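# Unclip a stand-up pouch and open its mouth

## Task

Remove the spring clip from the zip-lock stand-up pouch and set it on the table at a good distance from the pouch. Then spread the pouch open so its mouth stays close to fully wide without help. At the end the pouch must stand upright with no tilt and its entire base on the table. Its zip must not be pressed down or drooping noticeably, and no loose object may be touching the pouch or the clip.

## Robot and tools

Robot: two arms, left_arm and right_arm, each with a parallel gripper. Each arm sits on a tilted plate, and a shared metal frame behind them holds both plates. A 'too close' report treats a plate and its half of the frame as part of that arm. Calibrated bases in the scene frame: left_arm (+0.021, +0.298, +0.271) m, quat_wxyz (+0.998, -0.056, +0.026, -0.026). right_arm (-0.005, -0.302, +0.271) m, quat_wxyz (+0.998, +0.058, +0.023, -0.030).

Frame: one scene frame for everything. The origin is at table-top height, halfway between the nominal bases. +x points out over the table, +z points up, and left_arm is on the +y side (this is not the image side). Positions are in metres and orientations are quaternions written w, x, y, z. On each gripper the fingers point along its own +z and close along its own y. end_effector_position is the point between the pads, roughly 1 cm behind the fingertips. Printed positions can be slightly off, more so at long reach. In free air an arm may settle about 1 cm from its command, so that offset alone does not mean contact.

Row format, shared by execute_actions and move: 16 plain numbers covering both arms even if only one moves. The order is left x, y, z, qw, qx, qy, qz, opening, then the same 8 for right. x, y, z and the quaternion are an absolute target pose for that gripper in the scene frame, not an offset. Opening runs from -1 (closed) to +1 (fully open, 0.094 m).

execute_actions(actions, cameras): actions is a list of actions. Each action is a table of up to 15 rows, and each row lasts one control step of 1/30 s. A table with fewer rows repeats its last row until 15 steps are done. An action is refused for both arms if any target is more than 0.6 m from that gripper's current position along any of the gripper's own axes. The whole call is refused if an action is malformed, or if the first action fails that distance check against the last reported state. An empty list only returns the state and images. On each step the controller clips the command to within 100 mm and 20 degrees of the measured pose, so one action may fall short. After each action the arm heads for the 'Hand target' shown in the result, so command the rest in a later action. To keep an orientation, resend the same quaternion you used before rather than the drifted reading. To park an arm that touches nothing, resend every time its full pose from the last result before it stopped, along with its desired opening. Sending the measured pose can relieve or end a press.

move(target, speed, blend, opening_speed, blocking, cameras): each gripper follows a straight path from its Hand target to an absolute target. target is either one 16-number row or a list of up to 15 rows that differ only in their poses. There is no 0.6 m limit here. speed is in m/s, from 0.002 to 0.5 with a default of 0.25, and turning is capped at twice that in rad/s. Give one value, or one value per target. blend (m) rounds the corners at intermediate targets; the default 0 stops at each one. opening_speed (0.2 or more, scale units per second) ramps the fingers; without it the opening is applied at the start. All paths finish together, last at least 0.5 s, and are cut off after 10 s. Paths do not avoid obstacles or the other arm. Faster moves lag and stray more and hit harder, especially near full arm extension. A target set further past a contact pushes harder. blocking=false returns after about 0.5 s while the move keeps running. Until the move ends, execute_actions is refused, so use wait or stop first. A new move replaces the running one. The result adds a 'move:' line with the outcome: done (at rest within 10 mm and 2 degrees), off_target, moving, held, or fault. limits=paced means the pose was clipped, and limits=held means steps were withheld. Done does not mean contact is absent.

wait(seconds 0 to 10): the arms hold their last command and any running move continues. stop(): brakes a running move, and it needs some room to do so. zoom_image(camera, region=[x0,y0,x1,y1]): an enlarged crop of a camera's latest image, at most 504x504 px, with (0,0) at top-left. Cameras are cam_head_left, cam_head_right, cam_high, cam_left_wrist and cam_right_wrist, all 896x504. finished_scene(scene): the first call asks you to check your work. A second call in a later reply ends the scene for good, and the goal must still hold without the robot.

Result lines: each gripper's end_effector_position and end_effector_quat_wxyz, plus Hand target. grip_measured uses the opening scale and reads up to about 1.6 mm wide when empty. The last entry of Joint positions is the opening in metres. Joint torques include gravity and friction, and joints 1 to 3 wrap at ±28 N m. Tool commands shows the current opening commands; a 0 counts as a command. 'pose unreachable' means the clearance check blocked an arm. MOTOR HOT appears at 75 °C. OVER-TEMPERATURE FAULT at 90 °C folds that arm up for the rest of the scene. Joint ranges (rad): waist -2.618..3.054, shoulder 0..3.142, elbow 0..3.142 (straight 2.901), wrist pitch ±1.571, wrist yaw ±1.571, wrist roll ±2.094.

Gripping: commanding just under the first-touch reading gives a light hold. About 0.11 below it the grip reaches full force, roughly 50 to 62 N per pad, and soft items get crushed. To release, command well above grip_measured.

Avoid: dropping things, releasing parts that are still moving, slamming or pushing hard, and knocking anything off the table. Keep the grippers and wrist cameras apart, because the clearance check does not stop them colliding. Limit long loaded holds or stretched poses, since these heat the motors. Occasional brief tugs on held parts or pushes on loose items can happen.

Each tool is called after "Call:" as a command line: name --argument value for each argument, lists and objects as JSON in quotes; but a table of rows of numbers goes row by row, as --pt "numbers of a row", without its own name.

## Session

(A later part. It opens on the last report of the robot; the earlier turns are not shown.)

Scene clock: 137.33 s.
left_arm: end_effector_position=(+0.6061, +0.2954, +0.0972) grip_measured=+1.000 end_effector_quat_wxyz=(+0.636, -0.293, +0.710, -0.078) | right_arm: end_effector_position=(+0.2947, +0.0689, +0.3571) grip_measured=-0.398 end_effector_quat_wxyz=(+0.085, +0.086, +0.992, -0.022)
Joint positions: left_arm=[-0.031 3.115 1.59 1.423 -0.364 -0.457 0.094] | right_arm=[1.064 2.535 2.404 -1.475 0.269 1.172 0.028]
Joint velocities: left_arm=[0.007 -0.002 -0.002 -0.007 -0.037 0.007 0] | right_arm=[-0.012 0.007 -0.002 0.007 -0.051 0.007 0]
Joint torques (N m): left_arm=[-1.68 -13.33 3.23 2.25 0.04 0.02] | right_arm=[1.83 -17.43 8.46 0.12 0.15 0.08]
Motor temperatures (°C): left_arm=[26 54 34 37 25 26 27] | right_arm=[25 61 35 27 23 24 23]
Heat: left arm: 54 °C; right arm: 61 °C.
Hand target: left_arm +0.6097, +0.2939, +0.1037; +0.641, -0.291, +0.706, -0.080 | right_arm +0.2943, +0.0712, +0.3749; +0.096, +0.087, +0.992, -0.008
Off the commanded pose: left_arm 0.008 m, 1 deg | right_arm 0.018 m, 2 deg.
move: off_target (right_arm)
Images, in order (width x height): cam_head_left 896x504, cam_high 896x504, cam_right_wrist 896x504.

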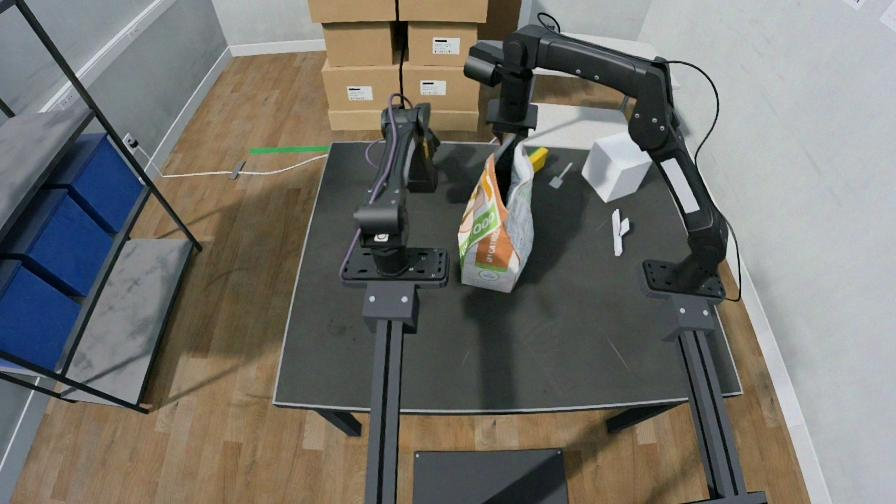

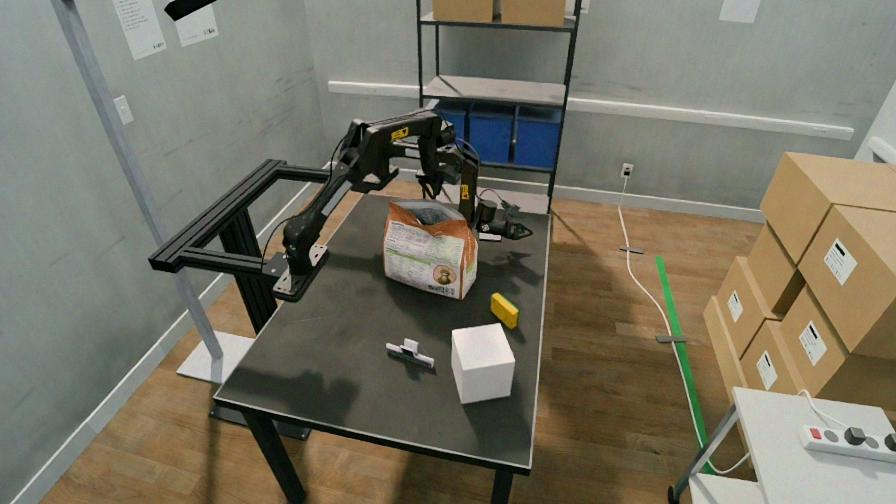

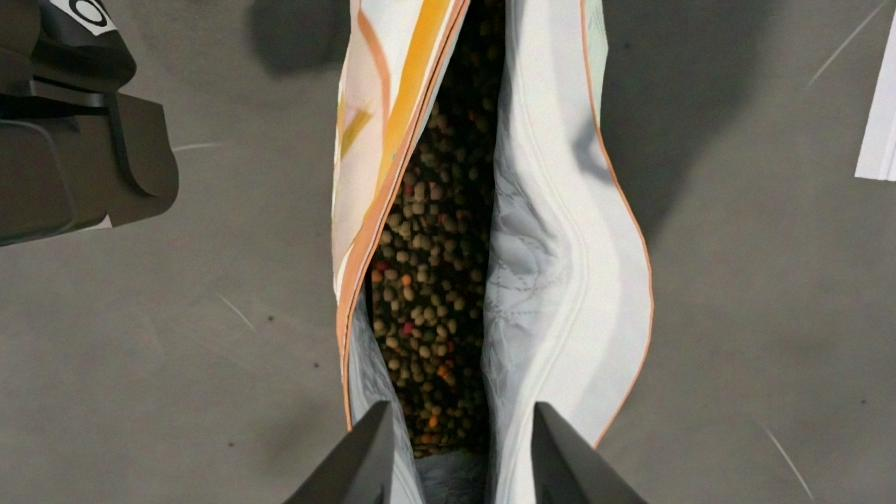

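Call:
move --target '[0.6097,0.2939,0.1037,0.641,-0.291,0.706,-0.080,1,0.298,0.056,0.246,0.0957,0.0867,0.9916,-0.0084,-0.5]' --speed 0.1 --cameras '[]'

Call:
move --target '[0.6097,0.2939,0.1037,0.641,-0.291,0.706,-0.080,1,0.298,0.055,0.246,0.0957,0.0867,0.9916,-0.0084,1]' --speed 0.05 --opening_speed 1.1 --cameras '[]'

Call:
move --pt "0.6097 0.2939 0.1037 0.641 -0.291 0.706 -0.080 1 0.298 0.010 0.258 0.0957 0.0867 0.9916 -0.0084 1" --speed 0.07 --cameras '["cam_right_wrist","cam_head_left"]'

Scene clock: 139.80 s.
left_arm: end_effector_position=(+0.6061, +0.2954, +0.0972) grip_measured=+1.000 end_effector_quat_wxyz=(+0.636, -0.293, +0.710, -0.078) | right_arm: end_effector_position=(+0.2939, +0.0559, +0.2389) grip_measured=-0.498 end_effector_quat_wxyz=(+0.086, +0.084, +0.993, -0.018)
Joint positions: left_arm=[-0.031 3.115 1.59 1.423 -0.364 -0.457 0.094] | right_arm=[1.025 2.5 1.87 -0.957 0.269 1.128 0.024]
Joint velocities: left_arm=[0.012 0.007 0.007 -0.11 -0.007 -0.051 0] | right_arm=[0.022 -0.012 -0.007 -0.051 0.022 -0.037 0]
Joint torques (N m): left_arm=[-1.7 -13.33 3.25 2.25 0.02 0.02] | right_arm=[0.85 -16.61 5.46 0.51 0.15 0]
Motor temperatures (°C): left_arm=[26 54 34 37 25 26 27] | right_arm=[25 62 35 27 23 24 23]
Heat: left arm: 54 °C; right arm: 62 °C.
Hand target: left_arm +0.6097, +0.2939, +0.1037; +0.641, -0.291, +0.706, -0.080 | right_arm +0.2989, +0.0568, +0.2459; +0.095, +0.087, +0.992, -0.009
Off the commanded pose: left_arm 0.008 m, 1 deg | right_arm 0.008 m, 2 deg.
move: done
No camera images: "cameras" was empty.

Scene clock: 141.40 s.
left_arm: end_effector_position=(+0.6061, +0.2954, +0.0972) grip_measured=+1.000 end_effector_quat_wxyz=(+0.636, -0.293, +0.710, -0.078) | right_arm: end_effector_position=(+0.2941, +0.0560, +0.2348) grip_measured=+0.998 end_effector_quat_wxyz=(+0.088, +0.085, +0.992, -0.015)
Joint positions: left_arm=[-0.031 3.115 1.59 1.423 -0.364 -0.457 0.094] | right_arm=[1.024 2.5 1.853 -0.933 0.269 1.127 0.094]
Joint velocities: left_arm=[-0.002 0.012 0.012 -0.037 -0.051 -0.022 0] | right_arm=[-0.007 0.007 -0.017 -0.022 -0.007 0.095 0]
Joint torques (N m): left_arm=[-1.68 -13.33 3.21 2.25 0.03 0.02] | right_arm=[0.9 -17.39 5.56 0.34 0.15 -0.01]
Motor temperatures (°C): left_arm=[26 54 34 37 25 26 27] | right_arm=[25 62 35 27 23 24 23]
Heat: left arm: 54 °C; right arm: 62 °C.
Hand target: left_arm +0.6097, +0.2939, +0.1037; +0.641, -0.291, +0.706, -0.080 | right_arm +0.2980, +0.0552, +0.2459; +0.096, +0.087, +0.992, -0.008
Off the commanded pose: left_arm 0.008 m, 1 deg | right_arm 0.012 m, 1 deg.
move: off_target (right_arm)
No camera images: "cameras" was empty.

Scene clock: 142.60 s.
left_arm: end_effector_position=(+0.6061, +0.2954, +0.0972) grip_measured=+1.000 end_effector_quat_wxyz=(+0.636, -0.293, +0.710, -0.078) | right_arm: end_effector_position=(+0.2928, +0.0080, +0.2406) grip_measured=+0.998 end_effector_quat_wxyz=(+0.079, +0.085, +0.993, -0.025)
Joint positions: left_arm=[-0.031 3.115 1.59 1.423 -0.364 -0.457 0.094] | right_arm=[0.962 2.354 1.629 -0.865 0.266 1.068 0.094]
Joint velocities: left_arm=[-0.012 0.002 0.007 -0.022 0.037 -0.022 0] | right_arm=[0.012 -0.007 0.007 -0.007 0.022 -0.007 0]
Joint torques (N m): left_arm=[-1.68 -13.34 3.22 2.24 0.03 0.03] | right_arm=[1.03 -17.73 5.29 0.41 0.17 -0.02]
Motor temperatures (°C): left_arm=[26 54 34 37 25 26 27] | right_arm=[25 62 35 27 23 24 23]
Heat: left arm: 54 °C; right arm: 62 °C.
Hand target: left_arm +0.6097, +0.2939, +0.1037; +0.641, -0.291, +0.706, -0.080 | right_arm +0.2989, +0.0101, +0.2579; +0.095, +0.087, +0.992, -0.009
Off the commanded pose: left_arm 0.008 m, 1 deg | right_arm 0.018 m, 3 deg.
move: off_target (right_arm)
Images, in order (width x height): cam_head_left 896x504, cam_right_wrist 896x504.

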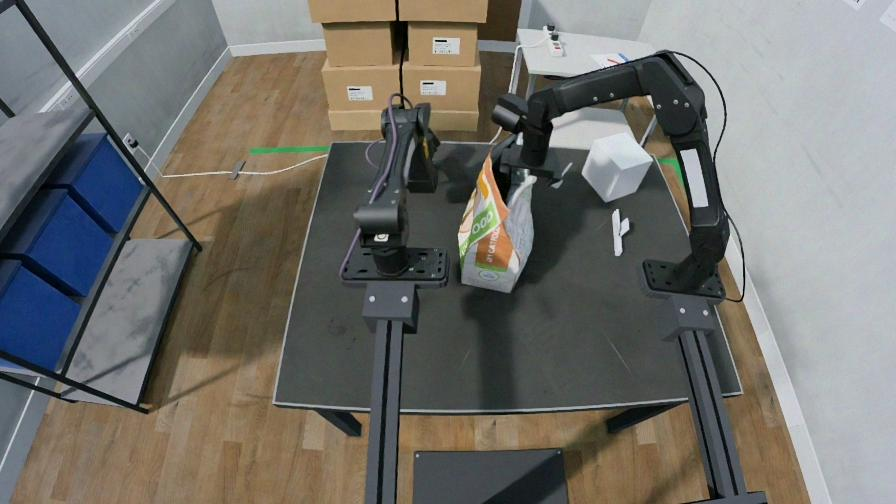

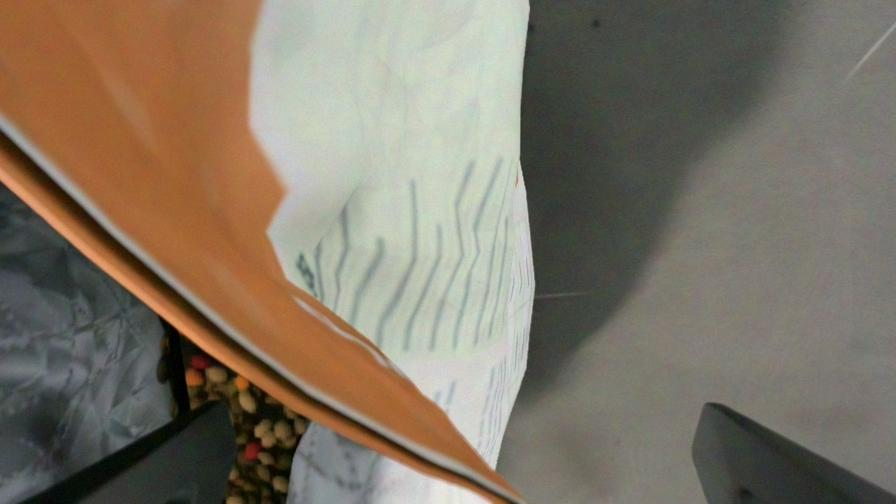

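Call:
move --target '[0.6097,0.2939,0.1037,0.641,-0.291,0.706,-0.080,1,0.298,0.012,0.375,0.0957,0.0867,0.9916,-0.0084,1]' --speed 0.1 --cameras '[]'

Call:
move --target '[0.6097,0.2939,0.1037,0.641,-0.291,0.706,-0.080,1,0.298,0.060,0.365,0.0957,0.0867,0.9916,-0.0084,-0.6]' --speed 0.1 --opening_speed 1.5 --cameras '["cam_right_wrist"]'

Scene clock: 145.00 s.
left_arm: end_effector_position=(+0.6061, +0.2954, +0.0972) grip_measured=+1.000 end_effector_quat_wxyz=(+0.636, -0.293, +0.710, -0.078) | right_arm: end_effector_position=(+0.2955, +0.0086, +0.3528) grip_measured=+0.998 end_effector_quat_wxyz=(+0.079, +0.085, +0.993, -0.026)
Joint positions: left_arm=[-0.031 3.115 1.59 1.423 -0.364 -0.457 0.094] | right_arm=[0.985 2.263 1.935 -1.269 0.266 1.092 0.094]
Joint velocities: left_arm=[-0.012 0.002 -0.007 -0.007 0.022 -0.022 0] | right_arm=[-0.007 -0.002 0.007 0.022 -0.051 0.007 -0.001]
Joint torques (N m): left_arm=[-1.69 -13.35 3.28 2.24 0.03 0.03] | right_arm=[1.76 -16.76 8.43 0.14 0.18 0.09]
Motor temperatures (°C): left_arm=[26 54 34 37 25 26 27] | right_arm=[25 62 35 27 23 24 23]
Heat: left arm: 54 °C; right arm: 62 °C.
Hand target: left_arm +0.6097, +0.2939, +0.1037; +0.641, -0.291, +0.706, -0.080 | right_arm +0.2971, +0.0110, +0.3749; +0.096, +0.087, +0.992, -0.008
Off the commanded pose: left_arm 0.008 m, 1 deg | right_arm 0.023 m, 3 deg.
move: off_target (right_arm)
No camera images: "cameras" was empty.

Scene clock: 146.30 s.
left_arm: end_effector_position=(+0.6061, +0.2954, +0.0972) grip_measured=+1.000 end_effector_quat_wxyz=(+0.636, -0.293, +0.710, -0.078) | right_arm: end_effector_position=(+0.2969, +0.0580, +0.3671) grip_measured=-0.598 end_effector_quat_wxyz=(+0.094, +0.088, +0.992, -0.001)
Joint positions: left_arm=[-0.031 3.115 1.59 1.423 -0.364 -0.457 0.094] | right_arm=[1.048 2.415 2.231 -1.373 0.266 1.152 0.019]
Joint velocities: left_arm=[0.002 -0.022 0.007 -0.022 0.037 -0.037 0] | right_arm=[-0.007 -0.007 -0.002 0.037 -0.037 -0.022 -0.001]
Joint torques (N m): left_arm=[-1.72 -13.35 3.25 2.26 0.02 0.02] | right_arm=[1.5 -12.94 8.7 0.23 0.19 0.08]
Motor temperatures (°C): left_arm=[26 54 34 37 25 26 27] | right_arm=[25 61 35 27 23 24 23]
Heat: left arm: 54 °C; right arm: 61 °C.
Hand target: left_arm +0.6097, +0.2939, +0.1037; +0.641, -0.291, +0.706, -0.080 | right_arm +0.2967, +0.0596, +0.3646; +0.096, +0.087, +0.992, -0.008
Off the commanded pose: left_arm 0.008 m, 1 deg | right_arm 0.003 m, 1 deg.
move: done
Images, in order (width x height): cam_right_wrist 896x504.

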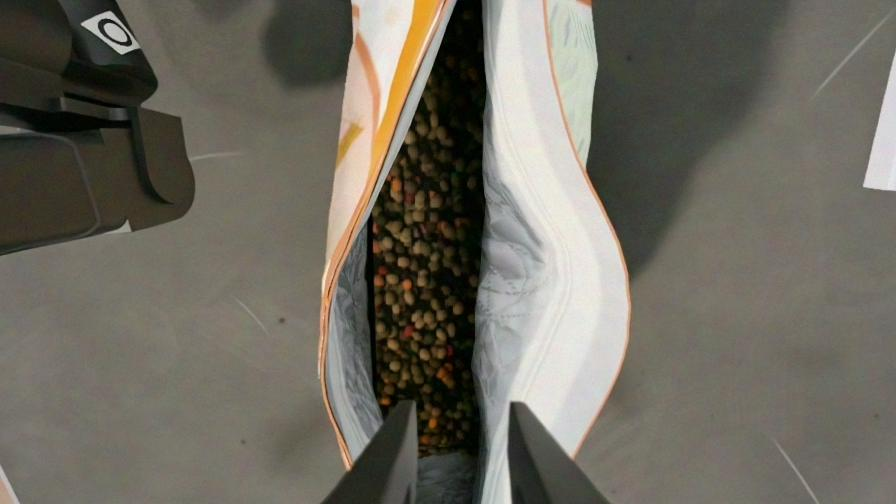

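Call:
move --target '[0.6097,0.2939,0.1037,0.641,-0.291,0.706,-0.080,1,0.305,0.056,0.25,0.0957,0.0867,0.9916,-0.0084,-0.5]' --speed 0.1 --cameras '[]'

Call:
move --target '[0.6097,0.2939,0.1037,0.641,-0.291,0.706,-0.080,1,0.305,0.058,0.25,0.0957,0.0867,0.9916,-0.0084,1]' --speed 0.05 --opening_speed 1.1 --cameras '[]'

Call:
move --target '[0.6097,0.2939,0.1037,0.641,-0.291,0.706,-0.080,1,0.306,0.142,0.245,0.0957,0.0867,0.9916,-0.0084,1]' --speed 0.07 --cameras '["cam_right_wrist","cam_head_left"]'

Call:
zoom_image --camera "cam_head_left" --region '[430, 120, 590, 310]'

Scene clock: 148.73 s.
left_arm: end_effector_position=(+0.6061, +0.2954, +0.0972) grip_measured=+1.000 end_effector_quat_wxyz=(+0.636, -0.293, +0.710, -0.078) | right_arm: end_effector_position=(+0.3048, +0.0596, +0.2603) grip_measured=-0.502 end_effector_quat_wxyz=(+0.095, +0.089, +0.991, +0.001)
Joint positions: left_arm=[-0.031 3.115 1.59 1.423 -0.364 -0.457 0.094] | right_arm=[1.014 2.467 1.899 -0.973 0.266 1.117 0.023]
Joint velocities: left_arm=[0.022 -0.012 0.002 -0.007 -0.007 -0.007 0] | right_arm=[-0.007 0.012 0.017 0.022 -0.051 0.051 0]
Joint torques (N m): left_arm=[-1.69 -13.34 3.25 2.25 0.03 0.03] | right_arm=[0.9 -13.26 6.02 0.54 0.18 -0.02]
Motor temperatures (°C): left_arm=[26 54 34 37 25 26 27] | right_arm=[25 60 35 27 23 24 23]
Heat: left arm: 54 °C; right arm: 60 °C.
Hand target: left_arm +0.6097, +0.2939, +0.1037; +0.641, -0.291, +0.706, -0.080 | right_arm +0.3054, +0.0567, +0.2503; +0.096, +0.086, +0.992, -0.008
Off the commanded pose: left_arm 0.008 m, 1 deg | right_arm 0.011 m, 1 deg.
move: off_target (right_arm)
No camera images: "cameras" was empty.

Scene clock: 150.33 s.
left_arm: end_effector_position=(+0.6061, +0.2954, +0.0972) grip_measured=+1.000 end_effector_quat_wxyz=(+0.636, -0.293, +0.710, -0.078) | right_arm: end_effector_position=(+0.3040, +0.0586, +0.2602) grip_measured=+0.998 end_effector_quat_wxyz=(+0.094, +0.088, +0.992, -0.001)
Joint positions: left_arm=[-0.031 3.115 1.59 1.423 -0.364 -0.457 0.094] | right_arm=[1.014 2.467 1.899 -0.978 0.266 1.117 0.094]
Joint velocities: left_arm=[0.007 0.012 0.002 -0.007 -0.051 0.007 0] | right_arm=[-0.007 -0.002 -0.007 0.022 0.022 -0.051 -0.001]
Joint torques (N m): left_arm=[-1.72 -13.34 3.23 2.24 0.02 0.02] | right_arm=[1.06 -12.97 6.48 0.56 0.17 0.01]
Motor temperatures (°C): left_arm=[26 54 34 37 25 26 27] | right_arm=[25 60 35 27 23 24 23]
Heat: left arm: 54 °C; right arm: 60 °C.
Hand target: left_arm +0.6097, +0.2939, +0.1037; +0.641, -0.291, +0.706, -0.080 | right_arm +0.3049, +0.0579, +0.2501; +0.096, +0.087, +0.992, -0.008
Off the commanded pose: left_arm 0.008 m, 1 deg | right_arm 0.010 m, 1 deg.
move: done
No camera images: "cameras" was empty.

Scene clock: 152.27 s.
left_arm: end_effector_position=(+0.6061, +0.2954, +0.0972) grip_measured=+1.000 end_effector_quat_wxyz=(+0.636, -0.293, +0.710, -0.078) | right_arm: end_effector_position=(+0.3055, +0.1278, +0.2522) grip_measured=+0.998 end_effector_quat_wxyz=(+0.090, +0.089, +0.992, -0.015)
Joint positions: left_arm=[-0.031 3.115 1.59 1.423 -0.364 -0.457 0.094] | right_arm=[1.087 2.97 2.819 -1.444 0.272 1.2 0.094]
Joint velocities: left_arm=[-0.022 -0.012 -0.022 0.051 -0.007 -0.022 0] | right_arm=[0.007 -0.007 -0.002 -0.037 0.007 -0.051 0.001]
Joint torques (N m): left_arm=[-1.68 -13.35 3.23 2.25 0.02 0.02] | right_arm=[2.41 -14.78 8.92 0.7 0.12 0.06]
Motor temperatures (°C): left_arm=[26 54 34 37 25 26 27] | right_arm=[25 60 35 27 23 24 23]
Heat: left arm: 54 °C; right arm: 60 °C.
Hand target: left_arm +0.6097, +0.2939, +0.1037; +0.641, -0.291, +0.706, -0.080 | right_arm +0.3030, +0.1398, +0.2446; +0.098, +0.086, +0.991, -0.003
Off the commanded pose: left_arm 0.008 m, 1 deg | right_arm 0.016 m, 1 deg.
move: off_target (right_arm)
Images, in order (width x height): cam_head_left 896x504, cam_right_wrist 896x504.

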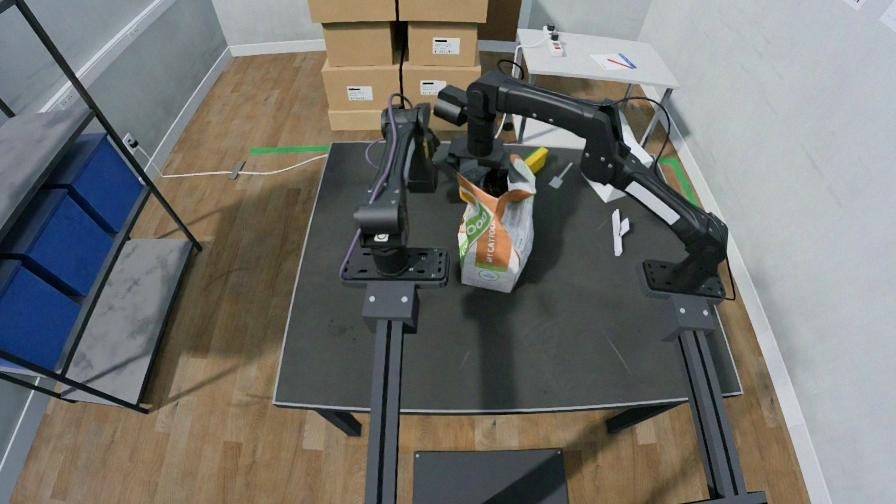

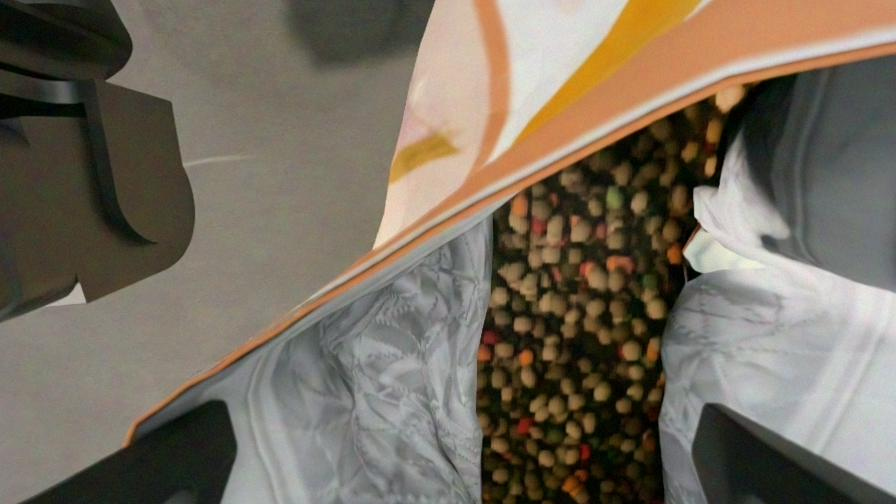

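Scaled by 2.653 from the camera's 896x504 image, which has a finer 1280x720 frame.

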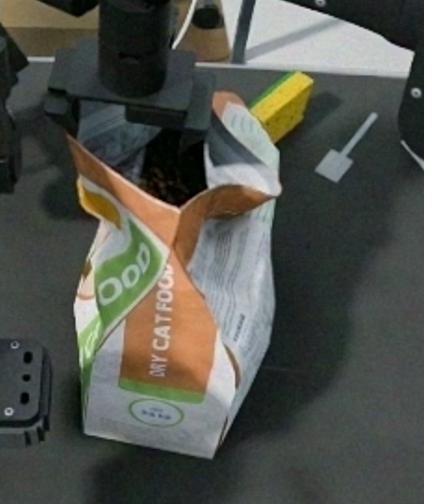

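Call:
move --pt "0.6097 0.2939 0.1037 0.641 -0.291 0.706 -0.080 1 0.306 0.10 0.262 0.0957 0.0867 0.9916 -0.0084 0.3" --pt "0.6097 0.2939 0.1037 0.641 -0.291 0.706 -0.080 1 0.304 0.072 0.30 0.0957 0.0867 0.9916 -0.0084 0.3" --speed 0.05 --opening_speed 0.4 --cameras '["cam_right_wrist"]'

Call:
move --target '[0.6097,0.2939,0.1037,0.641,-0.291,0.706,-0.080,1,0.298,0.065,0.375,0.0957,0.0867,0.9916,-0.0084,-0.5]' --speed 0.1 --cameras '["cam_right_wrist","cam_high","cam_head_left"]'

Call:
zoom_image --camera "cam_head_left" --region '[430, 120, 590, 310]'

Call:
zoom_image --camera "cam_high" --region '[360, 160, 510, 310]'

Scene clock: 154.93 s.
left_arm: end_effector_position=(+0.6061, +0.2954, +0.0972) grip_measured=+1.000 end_effector_quat_wxyz=(+0.636, -0.293, +0.710, -0.078) | right_arm: end_effector_position=(+0.3008, +0.0739, +0.2801) grip_measured=+0.302 end_effector_quat_wxyz=(+0.085, +0.084, +0.993, -0.023)
Joint positions: left_arm=[-0.031 3.115 1.59 1.423 -0.364 -0.457 0.094] | right_arm=[1.044 2.562 2.149 -1.189 0.272 1.149 0.061]
Joint velocities: left_arm=[0.002 -0.002 -0.017 0.007 -0.037 -0.066 0] | right_arm=[-0.007 -0.007 -0.017 -0.037 -0.022 0.007 0]
Joint torques (N m): left_arm=[-1.72 -13.34 3.25 2.25 0.02 0.03] | right_arm=[0.87 -19.82 5.55 0.29 0.11 -0.04]
Motor temperatures (°C): left_arm=[26 55 34 37 25 25 27] | right_arm=[25 62 35 27 23 24 23]
Heat: left arm: 55 °C; right arm: 62 °C.
Hand target: left_arm +0.6097, +0.2939, +0.1037; +0.641, -0.291, +0.706, -0.080 | right_arm +0.3054, +0.0727, +0.2999; +0.096, +0.087, +0.992, -0.009
Off the commanded pose: left_arm 0.008 m, 1 deg | right_arm 0.020 m, 2 deg.
move: off_target (right_arm)
Images, in order (width x height): cam_right_wrist 896x504.

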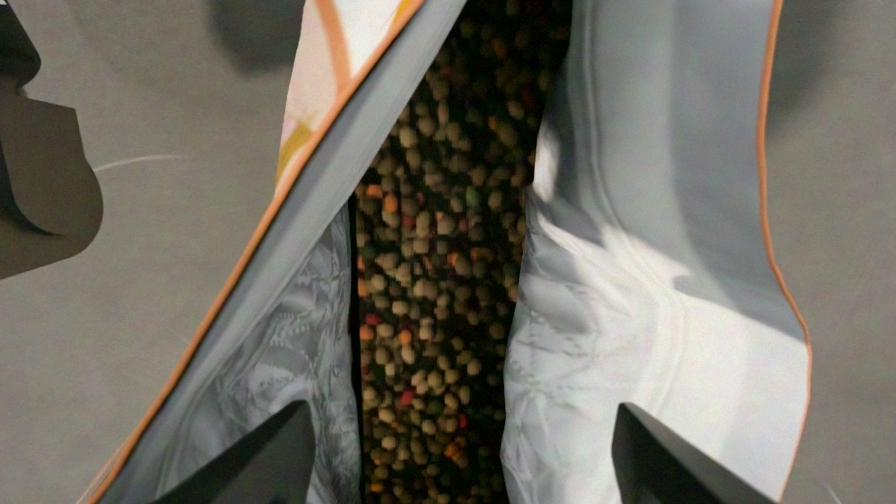

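Scene clock: 156.43 s.
left_arm: end_effector_position=(+0.6061, +0.2954, +0.0972) grip_measured=+1.000 end_effector_quat_wxyz=(+0.636, -0.293, +0.710, -0.078) | right_arm: end_effector_position=(+0.2974, +0.0615, +0.3501) grip_measured=-0.498 end_effector_quat_wxyz=(+0.082, +0.084, +0.993, -0.029)
Joint positions: left_arm=[-0.031 3.115 1.59 1.423 -0.364 -0.457 0.094] | right_arm=[1.05 2.517 2.346 -1.446 0.272 1.158 0.024]
Joint velocities: left_arm=[-0.017 -0.007 -0.012 -0.051 0.007 0.007 0] | right_arm=[0.007 -0.007 -0.002 -0.037 -0.007 -0.051 0]
Joint torques (N m): left_arm=[-1.7 -13.33 3.23 2.25 0.02 0.03] | right_arm=[1.83 -18.78 8.43 0.11 0.12 0.07]
Motor temperatures (°C): left_arm=[26 55 34 38 25 25 27] | right_arm=[25 63 35 27 23 24 23]
Heat: left arm: 55 °C; right arm: 63 °C.
Hand target: left_arm +0.6097, +0.2939, +0.1037; +0.641, -0.291, +0.706, -0.080 | right_arm +0.2975, +0.0642, +0.3746; +0.096, +0.087, +0.992, -0.008
Off the commanded pose: left_arm 0.008 m, 1 deg | right_arm 0.025 m, 3 deg.
move: off_target (right_arm)
Images, in order (width x height): cam_head_left 896x504, cam_high 896x504, cam_right_wrist 896x504.

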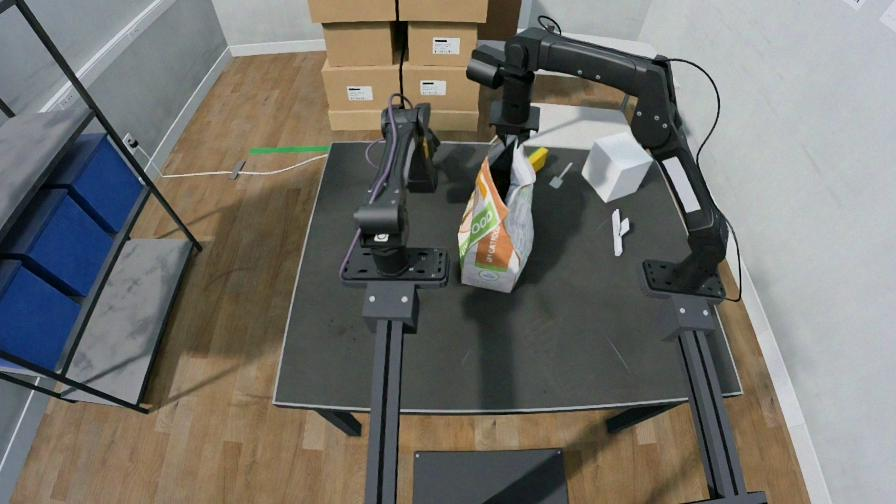

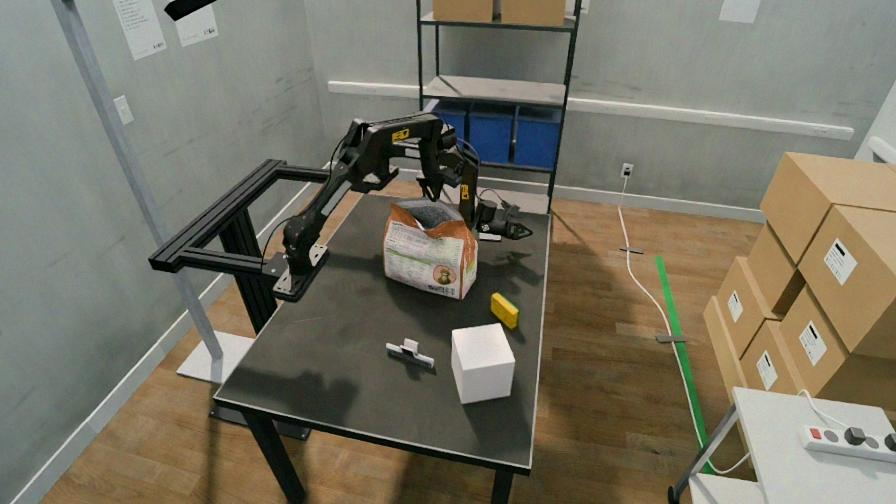

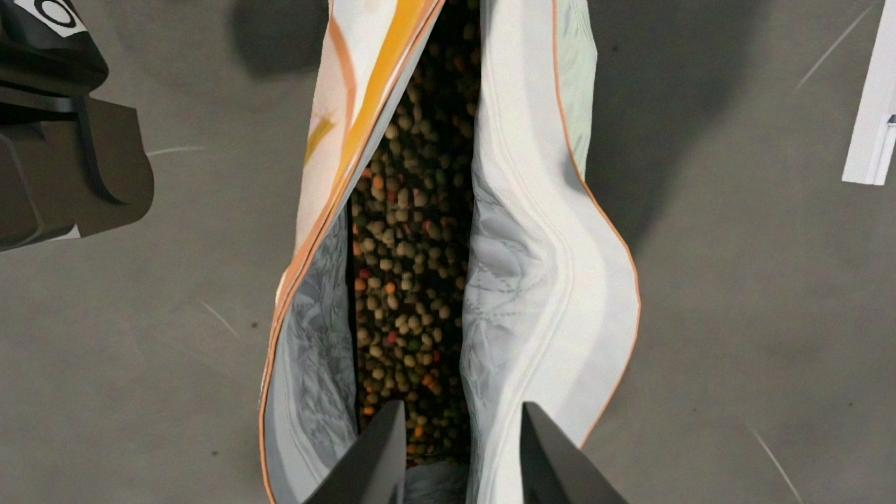

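Scaled by 2.653 from the camera's 896x504 image, which has a finer 1280x720 frame.

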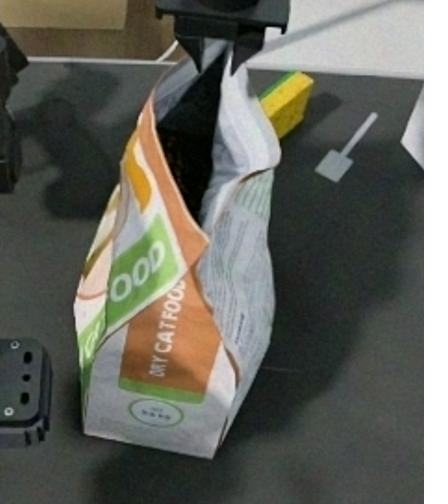

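Scaled by 3.360 from the camera's 896x504 image, which has a finer 1280x720 frame.

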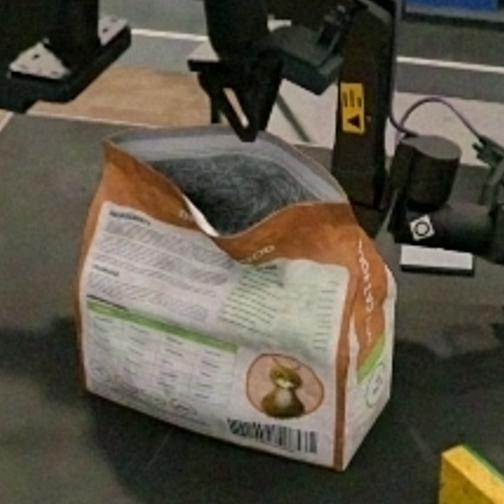

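Call:
move --target '[0.6097,0.2939,0.1037,0.641,-0.291,0.706,-0.080,1,0.303,0.058,0.25,0.0957,0.0867,0.9916,-0.0084,-0.5]' --speed 0.1 --cameras '[]'

Call:
move --target '[0.6097,0.2939,0.1037,0.641,-0.291,0.706,-0.080,1,0.303,0.058,0.25,0.0957,0.0867,0.9916,-0.0084,1]' --speed 0.05 --opening_speed 1.1 --cameras '["cam_right_wrist"]'

Call:
move --pt "0.6097 0.2939 0.1037 0.641 -0.291 0.706 -0.080 1 0.303 0.036 0.255 0.0957 0.0867 0.9916 -0.0084 1" --speed 0.07 --cameras '["cam_right_wrist","cam_head_left"]'

Call:
zoom_image --camera "cam_head_left" --region '[430, 120, 590, 310]'

Scene clock: 158.97 s.
left_arm: end_effector_position=(+0.6061, +0.2954, +0.0972) grip_measured=+1.000 end_effector_quat_wxyz=(+0.636, -0.293, +0.710, -0.078) | right_arm: end_effector_position=(+0.3017, +0.0601, +0.2486) grip_measured=-0.498 end_effector_quat_wxyz=(+0.092, +0.087, +0.992, -0.010)
Joint positions: left_arm=[-0.031 3.115 1.59 1.423 -0.364 -0.457 0.094] | right_arm=[1.019 2.5 1.91 -0.976 0.272 1.124 0.024]
Joint velocities: left_arm=[-0.007 -0.012 0.007 -0.051 -0.007 -0.037 0] | right_arm=[-0.012 -0.007 0.007 0.007 -0.037 -0.022 0]
Joint torques (N m): left_arm=[-1.69 -13.35 3.22 2.26 0.03 0.03] | right_arm=[0.84 -15.72 5.55 0.49 0.12 -0.02]
Motor temperatures (°C): left_arm=[26 55 34 38 25 25 27] | right_arm=[25 64 35 27 23 24 23]
Heat: left arm: 55 °C; right arm: 64 °C.
Hand target: left_arm +0.6097, +0.2939, +0.1037; +0.641, -0.291, +0.706, -0.080 | right_arm +0.3037, +0.0587, +0.2499; +0.096, +0.087, +0.992, -0.009
Off the commanded pose: left_arm 0.008 m, 1 deg | right_arm 0.003 m, 0 deg.
move: done
No camera images: "cameras" was empty.

Scene clock: 160.57 s.
left_arm: end_effector_position=(+0.6061, +0.2954, +0.0972) grip_measured=+1.000 end_effector_quat_wxyz=(+0.636, -0.293, +0.710, -0.078) | right_arm: end_effector_position=(+0.2989, +0.0567, +0.2454) grip_measured=+0.998 end_effector_quat_wxyz=(+0.089, +0.085, +0.992, -0.016)
Joint positions: left_arm=[-0.031 3.115 1.59 1.423 -0.364 -0.457 0.094] | right_arm=[1.019 2.5 1.898 -0.978 0.272 1.123 0.094]
Joint velocities: left_arm=[0.007 -0.017 0.012 -0.081 -0.037 0.007 0] | right_arm=[-0.012 -0.012 -0.007 -0.007 -0.022 0.037 0.001]
Joint torques (N m): left_arm=[-1.72 -13.35 3.22 2.24 0.02 0.02] | right_arm=[0.88 -16.03 5.87 0.52 0.12 -0.02]
Motor temperatures (°C): left_arm=[26 55 34 38 25 25 27] | right_arm=[25 64 35 27 23 24 23]
Heat: left arm: 55 °C; right arm: 64 °C.
Hand target: left_arm +0.6097, +0.2939, +0.1037; +0.641, -0.291, +0.706, -0.080 | right_arm +0.3031, +0.0580, +0.2501; +0.096, +0.087, +0.992, -0.008
Off the commanded pose: left_arm 0.008 m, 1 deg | right_arm 0.006 m, 1 deg.
move: done
Images, in order (width x height): cam_right_wrist 896x504.

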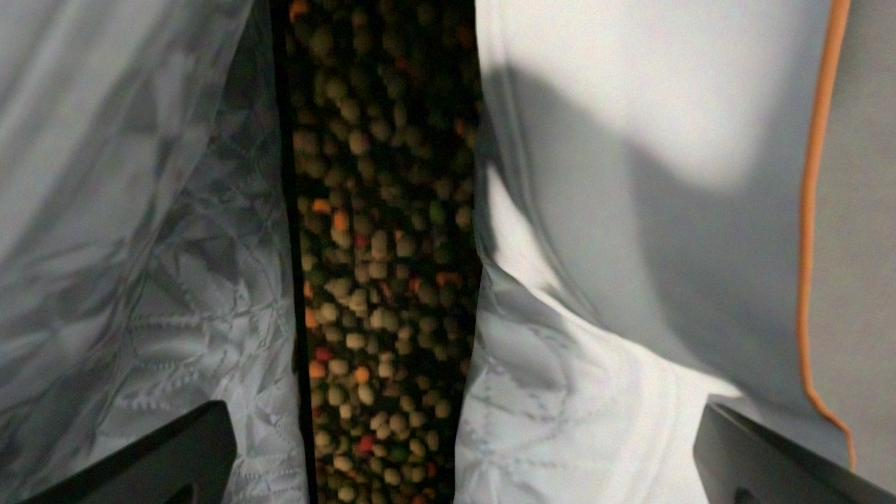

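Scene clock: 161.50 s.
left_arm: end_effector_position=(+0.6061, +0.2954, +0.0972) grip_measured=+1.000 end_effector_quat_wxyz=(+0.636, -0.293, +0.710, -0.078) | right_arm: end_effector_position=(+0.2980, +0.0382, +0.2400) grip_measured=+0.998 end_effector_quat_wxyz=(+0.086, +0.084, +0.993, -0.018)
Joint positions: left_arm=[-0.031 3.115 1.59 1.423 -0.364 -0.457 0.094] | right_arm=[0.995 2.445 1.782 -0.916 0.269 1.097 0.094]
Joint velocities: left_arm=[-0.022 -0.007 -0.002 -0.022 0.081 0.022 0] | right_arm=[-0.017 0.017 -0.017 -0.066 -0.051 -0.066 0]
Joint torques (N m): left_arm=[-1.72 -13.31 3.23 2.25 0.03 0.02] | right_arm=[0.64 -18.04 5.24 0.34 0.14 -0.04]
Motor temperatures (°C): left_arm=[26 55 34 38 25 25 27] | right_arm=[25 65 35 27 23 24 23]
Heat: left arm: 55 °C; right arm: 65 °C.
Hand target: left_arm +0.6097, +0.2939, +0.1037; +0.641, -0.291, +0.706, -0.080 | right_arm +0.3034, +0.0362, +0.2548; +0.096, +0.087, +0.992, -0.009
Off the commanded pose: left_arm 0.008 m, 1 deg | right_arm 0.016 m, 2 deg.
move: off_target (right_arm)
Images, in order (width x height): cam_head_left 896x504, cam_right_wrist 896x504.

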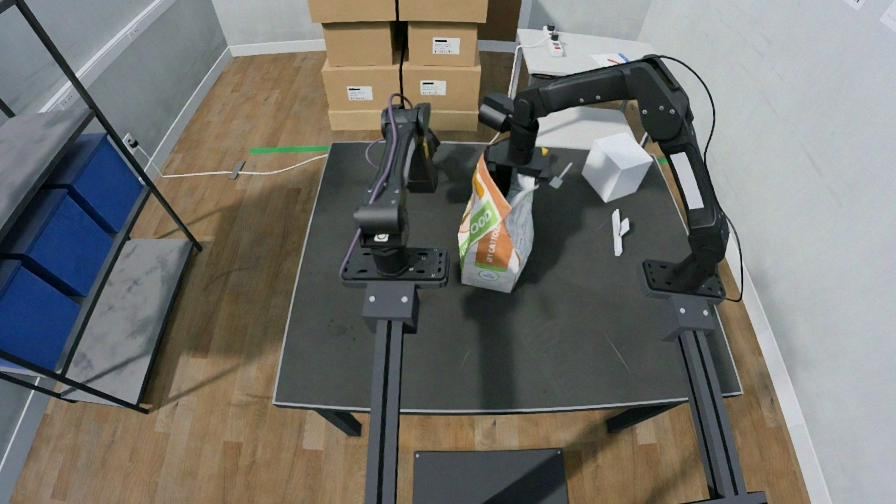

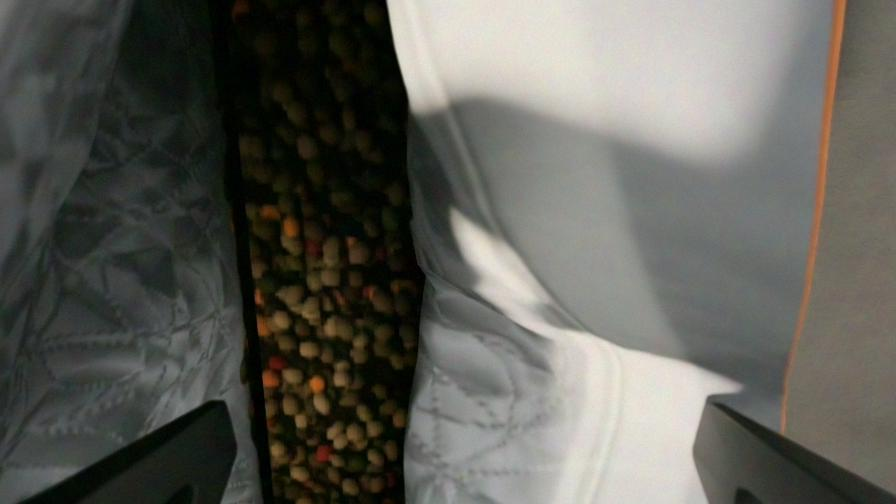

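Scaled by 2.653 from the camera's 896x504 image, which has a finer 1280x720 frame.

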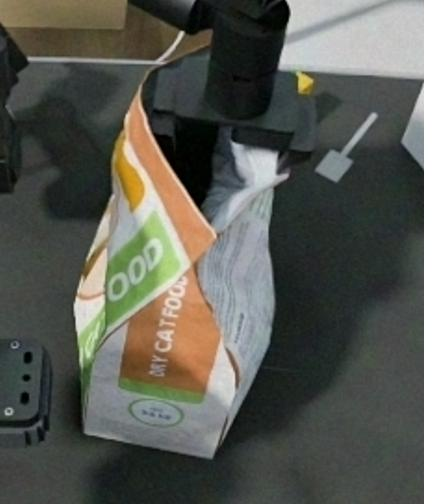

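Call:
move --pt "0.6097 0.2939 0.1037 0.641 -0.291 0.706 -0.080 1 0.304 0.024 0.256 0.0957 0.0867 0.9916 -0.0084 1" --speed 0.05 --cameras '["cam_right_wrist"]'

Call:
move --pt "0.6097 0.2939 0.1037 0.641 -0.291 0.706 -0.080 1 0.304 0.06 0.25 0.0957 0.0867 0.9916 -0.0084 1" --pt "0.6097 0.2939 0.1037 0.641 -0.291 0.706 -0.080 1 0.306 0.142 0.245 0.0957 0.0867 0.9916 -0.0084 1" --speed 0.07 --cameras '["cam_right_wrist","cam_head_left"]'

Call:
zoom_image --camera "cam_head_left" --region '[430, 120, 590, 310]'

Scene clock: 162.67 s.
left_arm: end_effector_position=(+0.6061, +0.2954, +0.0972) grip_measured=+1.000 end_effector_quat_wxyz=(+0.636, -0.293, +0.710, -0.078) | right_arm: end_effector_position=(+0.2992, +0.0258, +0.2403) grip_measured=+0.998 end_effector_quat_wxyz=(+0.085, +0.084, +0.993, -0.019)
Joint positions: left_arm=[-0.031 3.115 1.59 1.423 -0.364 -0.457 0.094] | right_arm=[0.977 2.408 1.72 -0.887 0.269 1.078 0.094]
Joint velocities: left_arm=[-0.002 0.002 -0.007 0.007 0.051 -0.007 0] | right_arm=[0.002 -0.002 0.012 0.051 -0.007 -0.022 0.001]
Joint torques (N m): left_arm=[-1.68 -13.35 3.25 2.25 0.03 0.03] | right_arm=[0.7 -17.89 5.23 0.33 0.13 -0.02]
Motor temperatures (°C): left_arm=[26 55 34 38 25 25 27] | right_arm=[25 65 35 27 23 24 23]
Heat: left arm: 55 °C; right arm: 65 °C.
Hand target: left_arm +0.6097, +0.2939, +0.1037; +0.641, -0.291, +0.706, -0.080 | right_arm +0.3041, +0.0241, +0.2556; +0.095, +0.087, +0.992, -0.009
Off the commanded pose: left_arm 0.008 m, 1 deg | right_arm 0.016 m, 2 deg.
move: off_target (right_arm)
Images, in order (width x height): cam_right_wrist 896x504.

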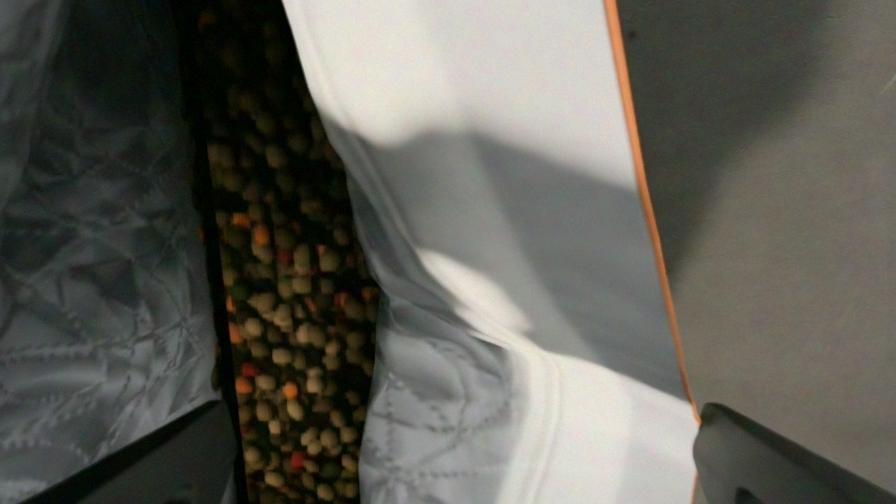

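Scene clock: 165.27 s.
left_arm: end_effector_position=(+0.6061, +0.2954, +0.0972) grip_measured=+1.000 end_effector_quat_wxyz=(+0.636, -0.293, +0.710, -0.078) | right_arm: end_effector_position=(+0.3057, +0.1312, +0.2534) grip_measured=+0.998 end_effector_quat_wxyz=(+0.092, +0.089, +0.992, -0.009)
Joint positions: left_arm=[-0.031 3.115 1.59 1.423 -0.364 -0.457 0.094] | right_arm=[1.09 2.978 2.84 -1.444 0.271 1.201 0.094]
Joint velocities: left_arm=[0.007 -0.007 0.017 -0.051 0.007 0.037 0] | right_arm=[-0.012 -0.012 -0.012 -0.037 -0.007 -0.051 -0.001]
Joint torques (N m): left_arm=[-1.7 -13.34 3.25 2.25 0.03 0.02] | right_arm=[2.26 -14.71 8.83 0.6 0.14 0.08]
Motor temperatures (°C): left_arm=[26 55 34 38 25 25 27] | right_arm=[25 64 35 27 23 24 23]
Heat: left arm: 55 °C; right arm: 64 °C.
Hand target: left_arm +0.6097, +0.2939, +0.1037; +0.641, -0.291, +0.706, -0.080 | right_arm +0.3027, +0.1400, +0.2448; +0.099, +0.086, +0.991, -0.003
Off the commanded pose: left_arm 0.008 m, 1 deg | right_arm 0.014 m, 0 deg.
move: off_target (right_arm)
Images, in order (width x height): cam_head_left 896x504, cam_right_wrist 896x504.

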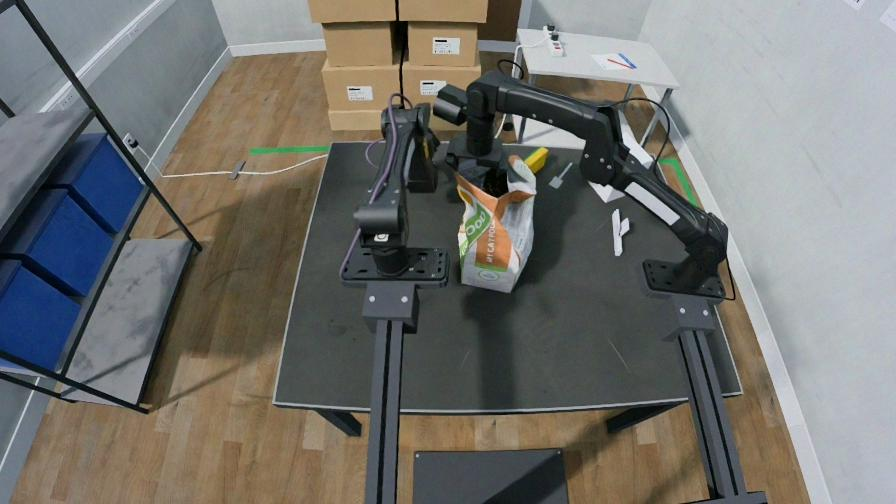

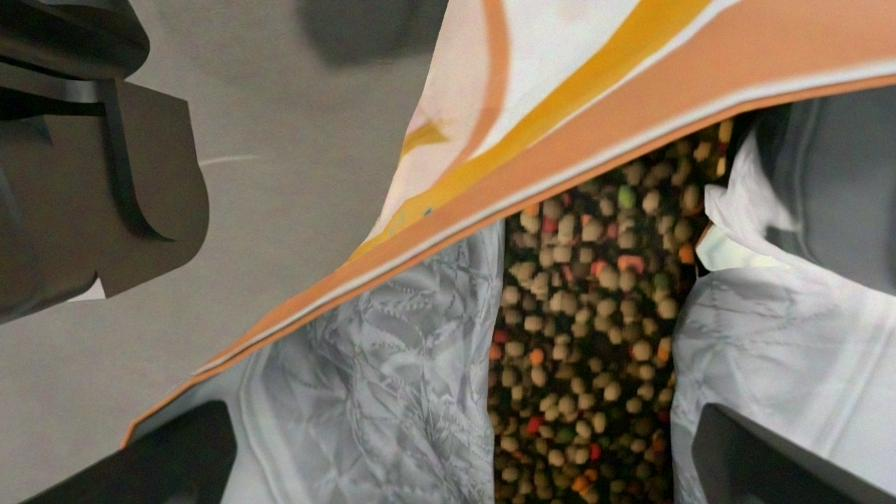

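Scaled by 2.653 from the camera's 896x504 image, which has a finer 1280x720 frame.

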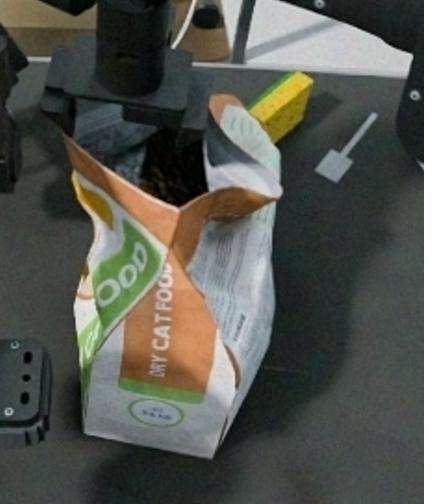

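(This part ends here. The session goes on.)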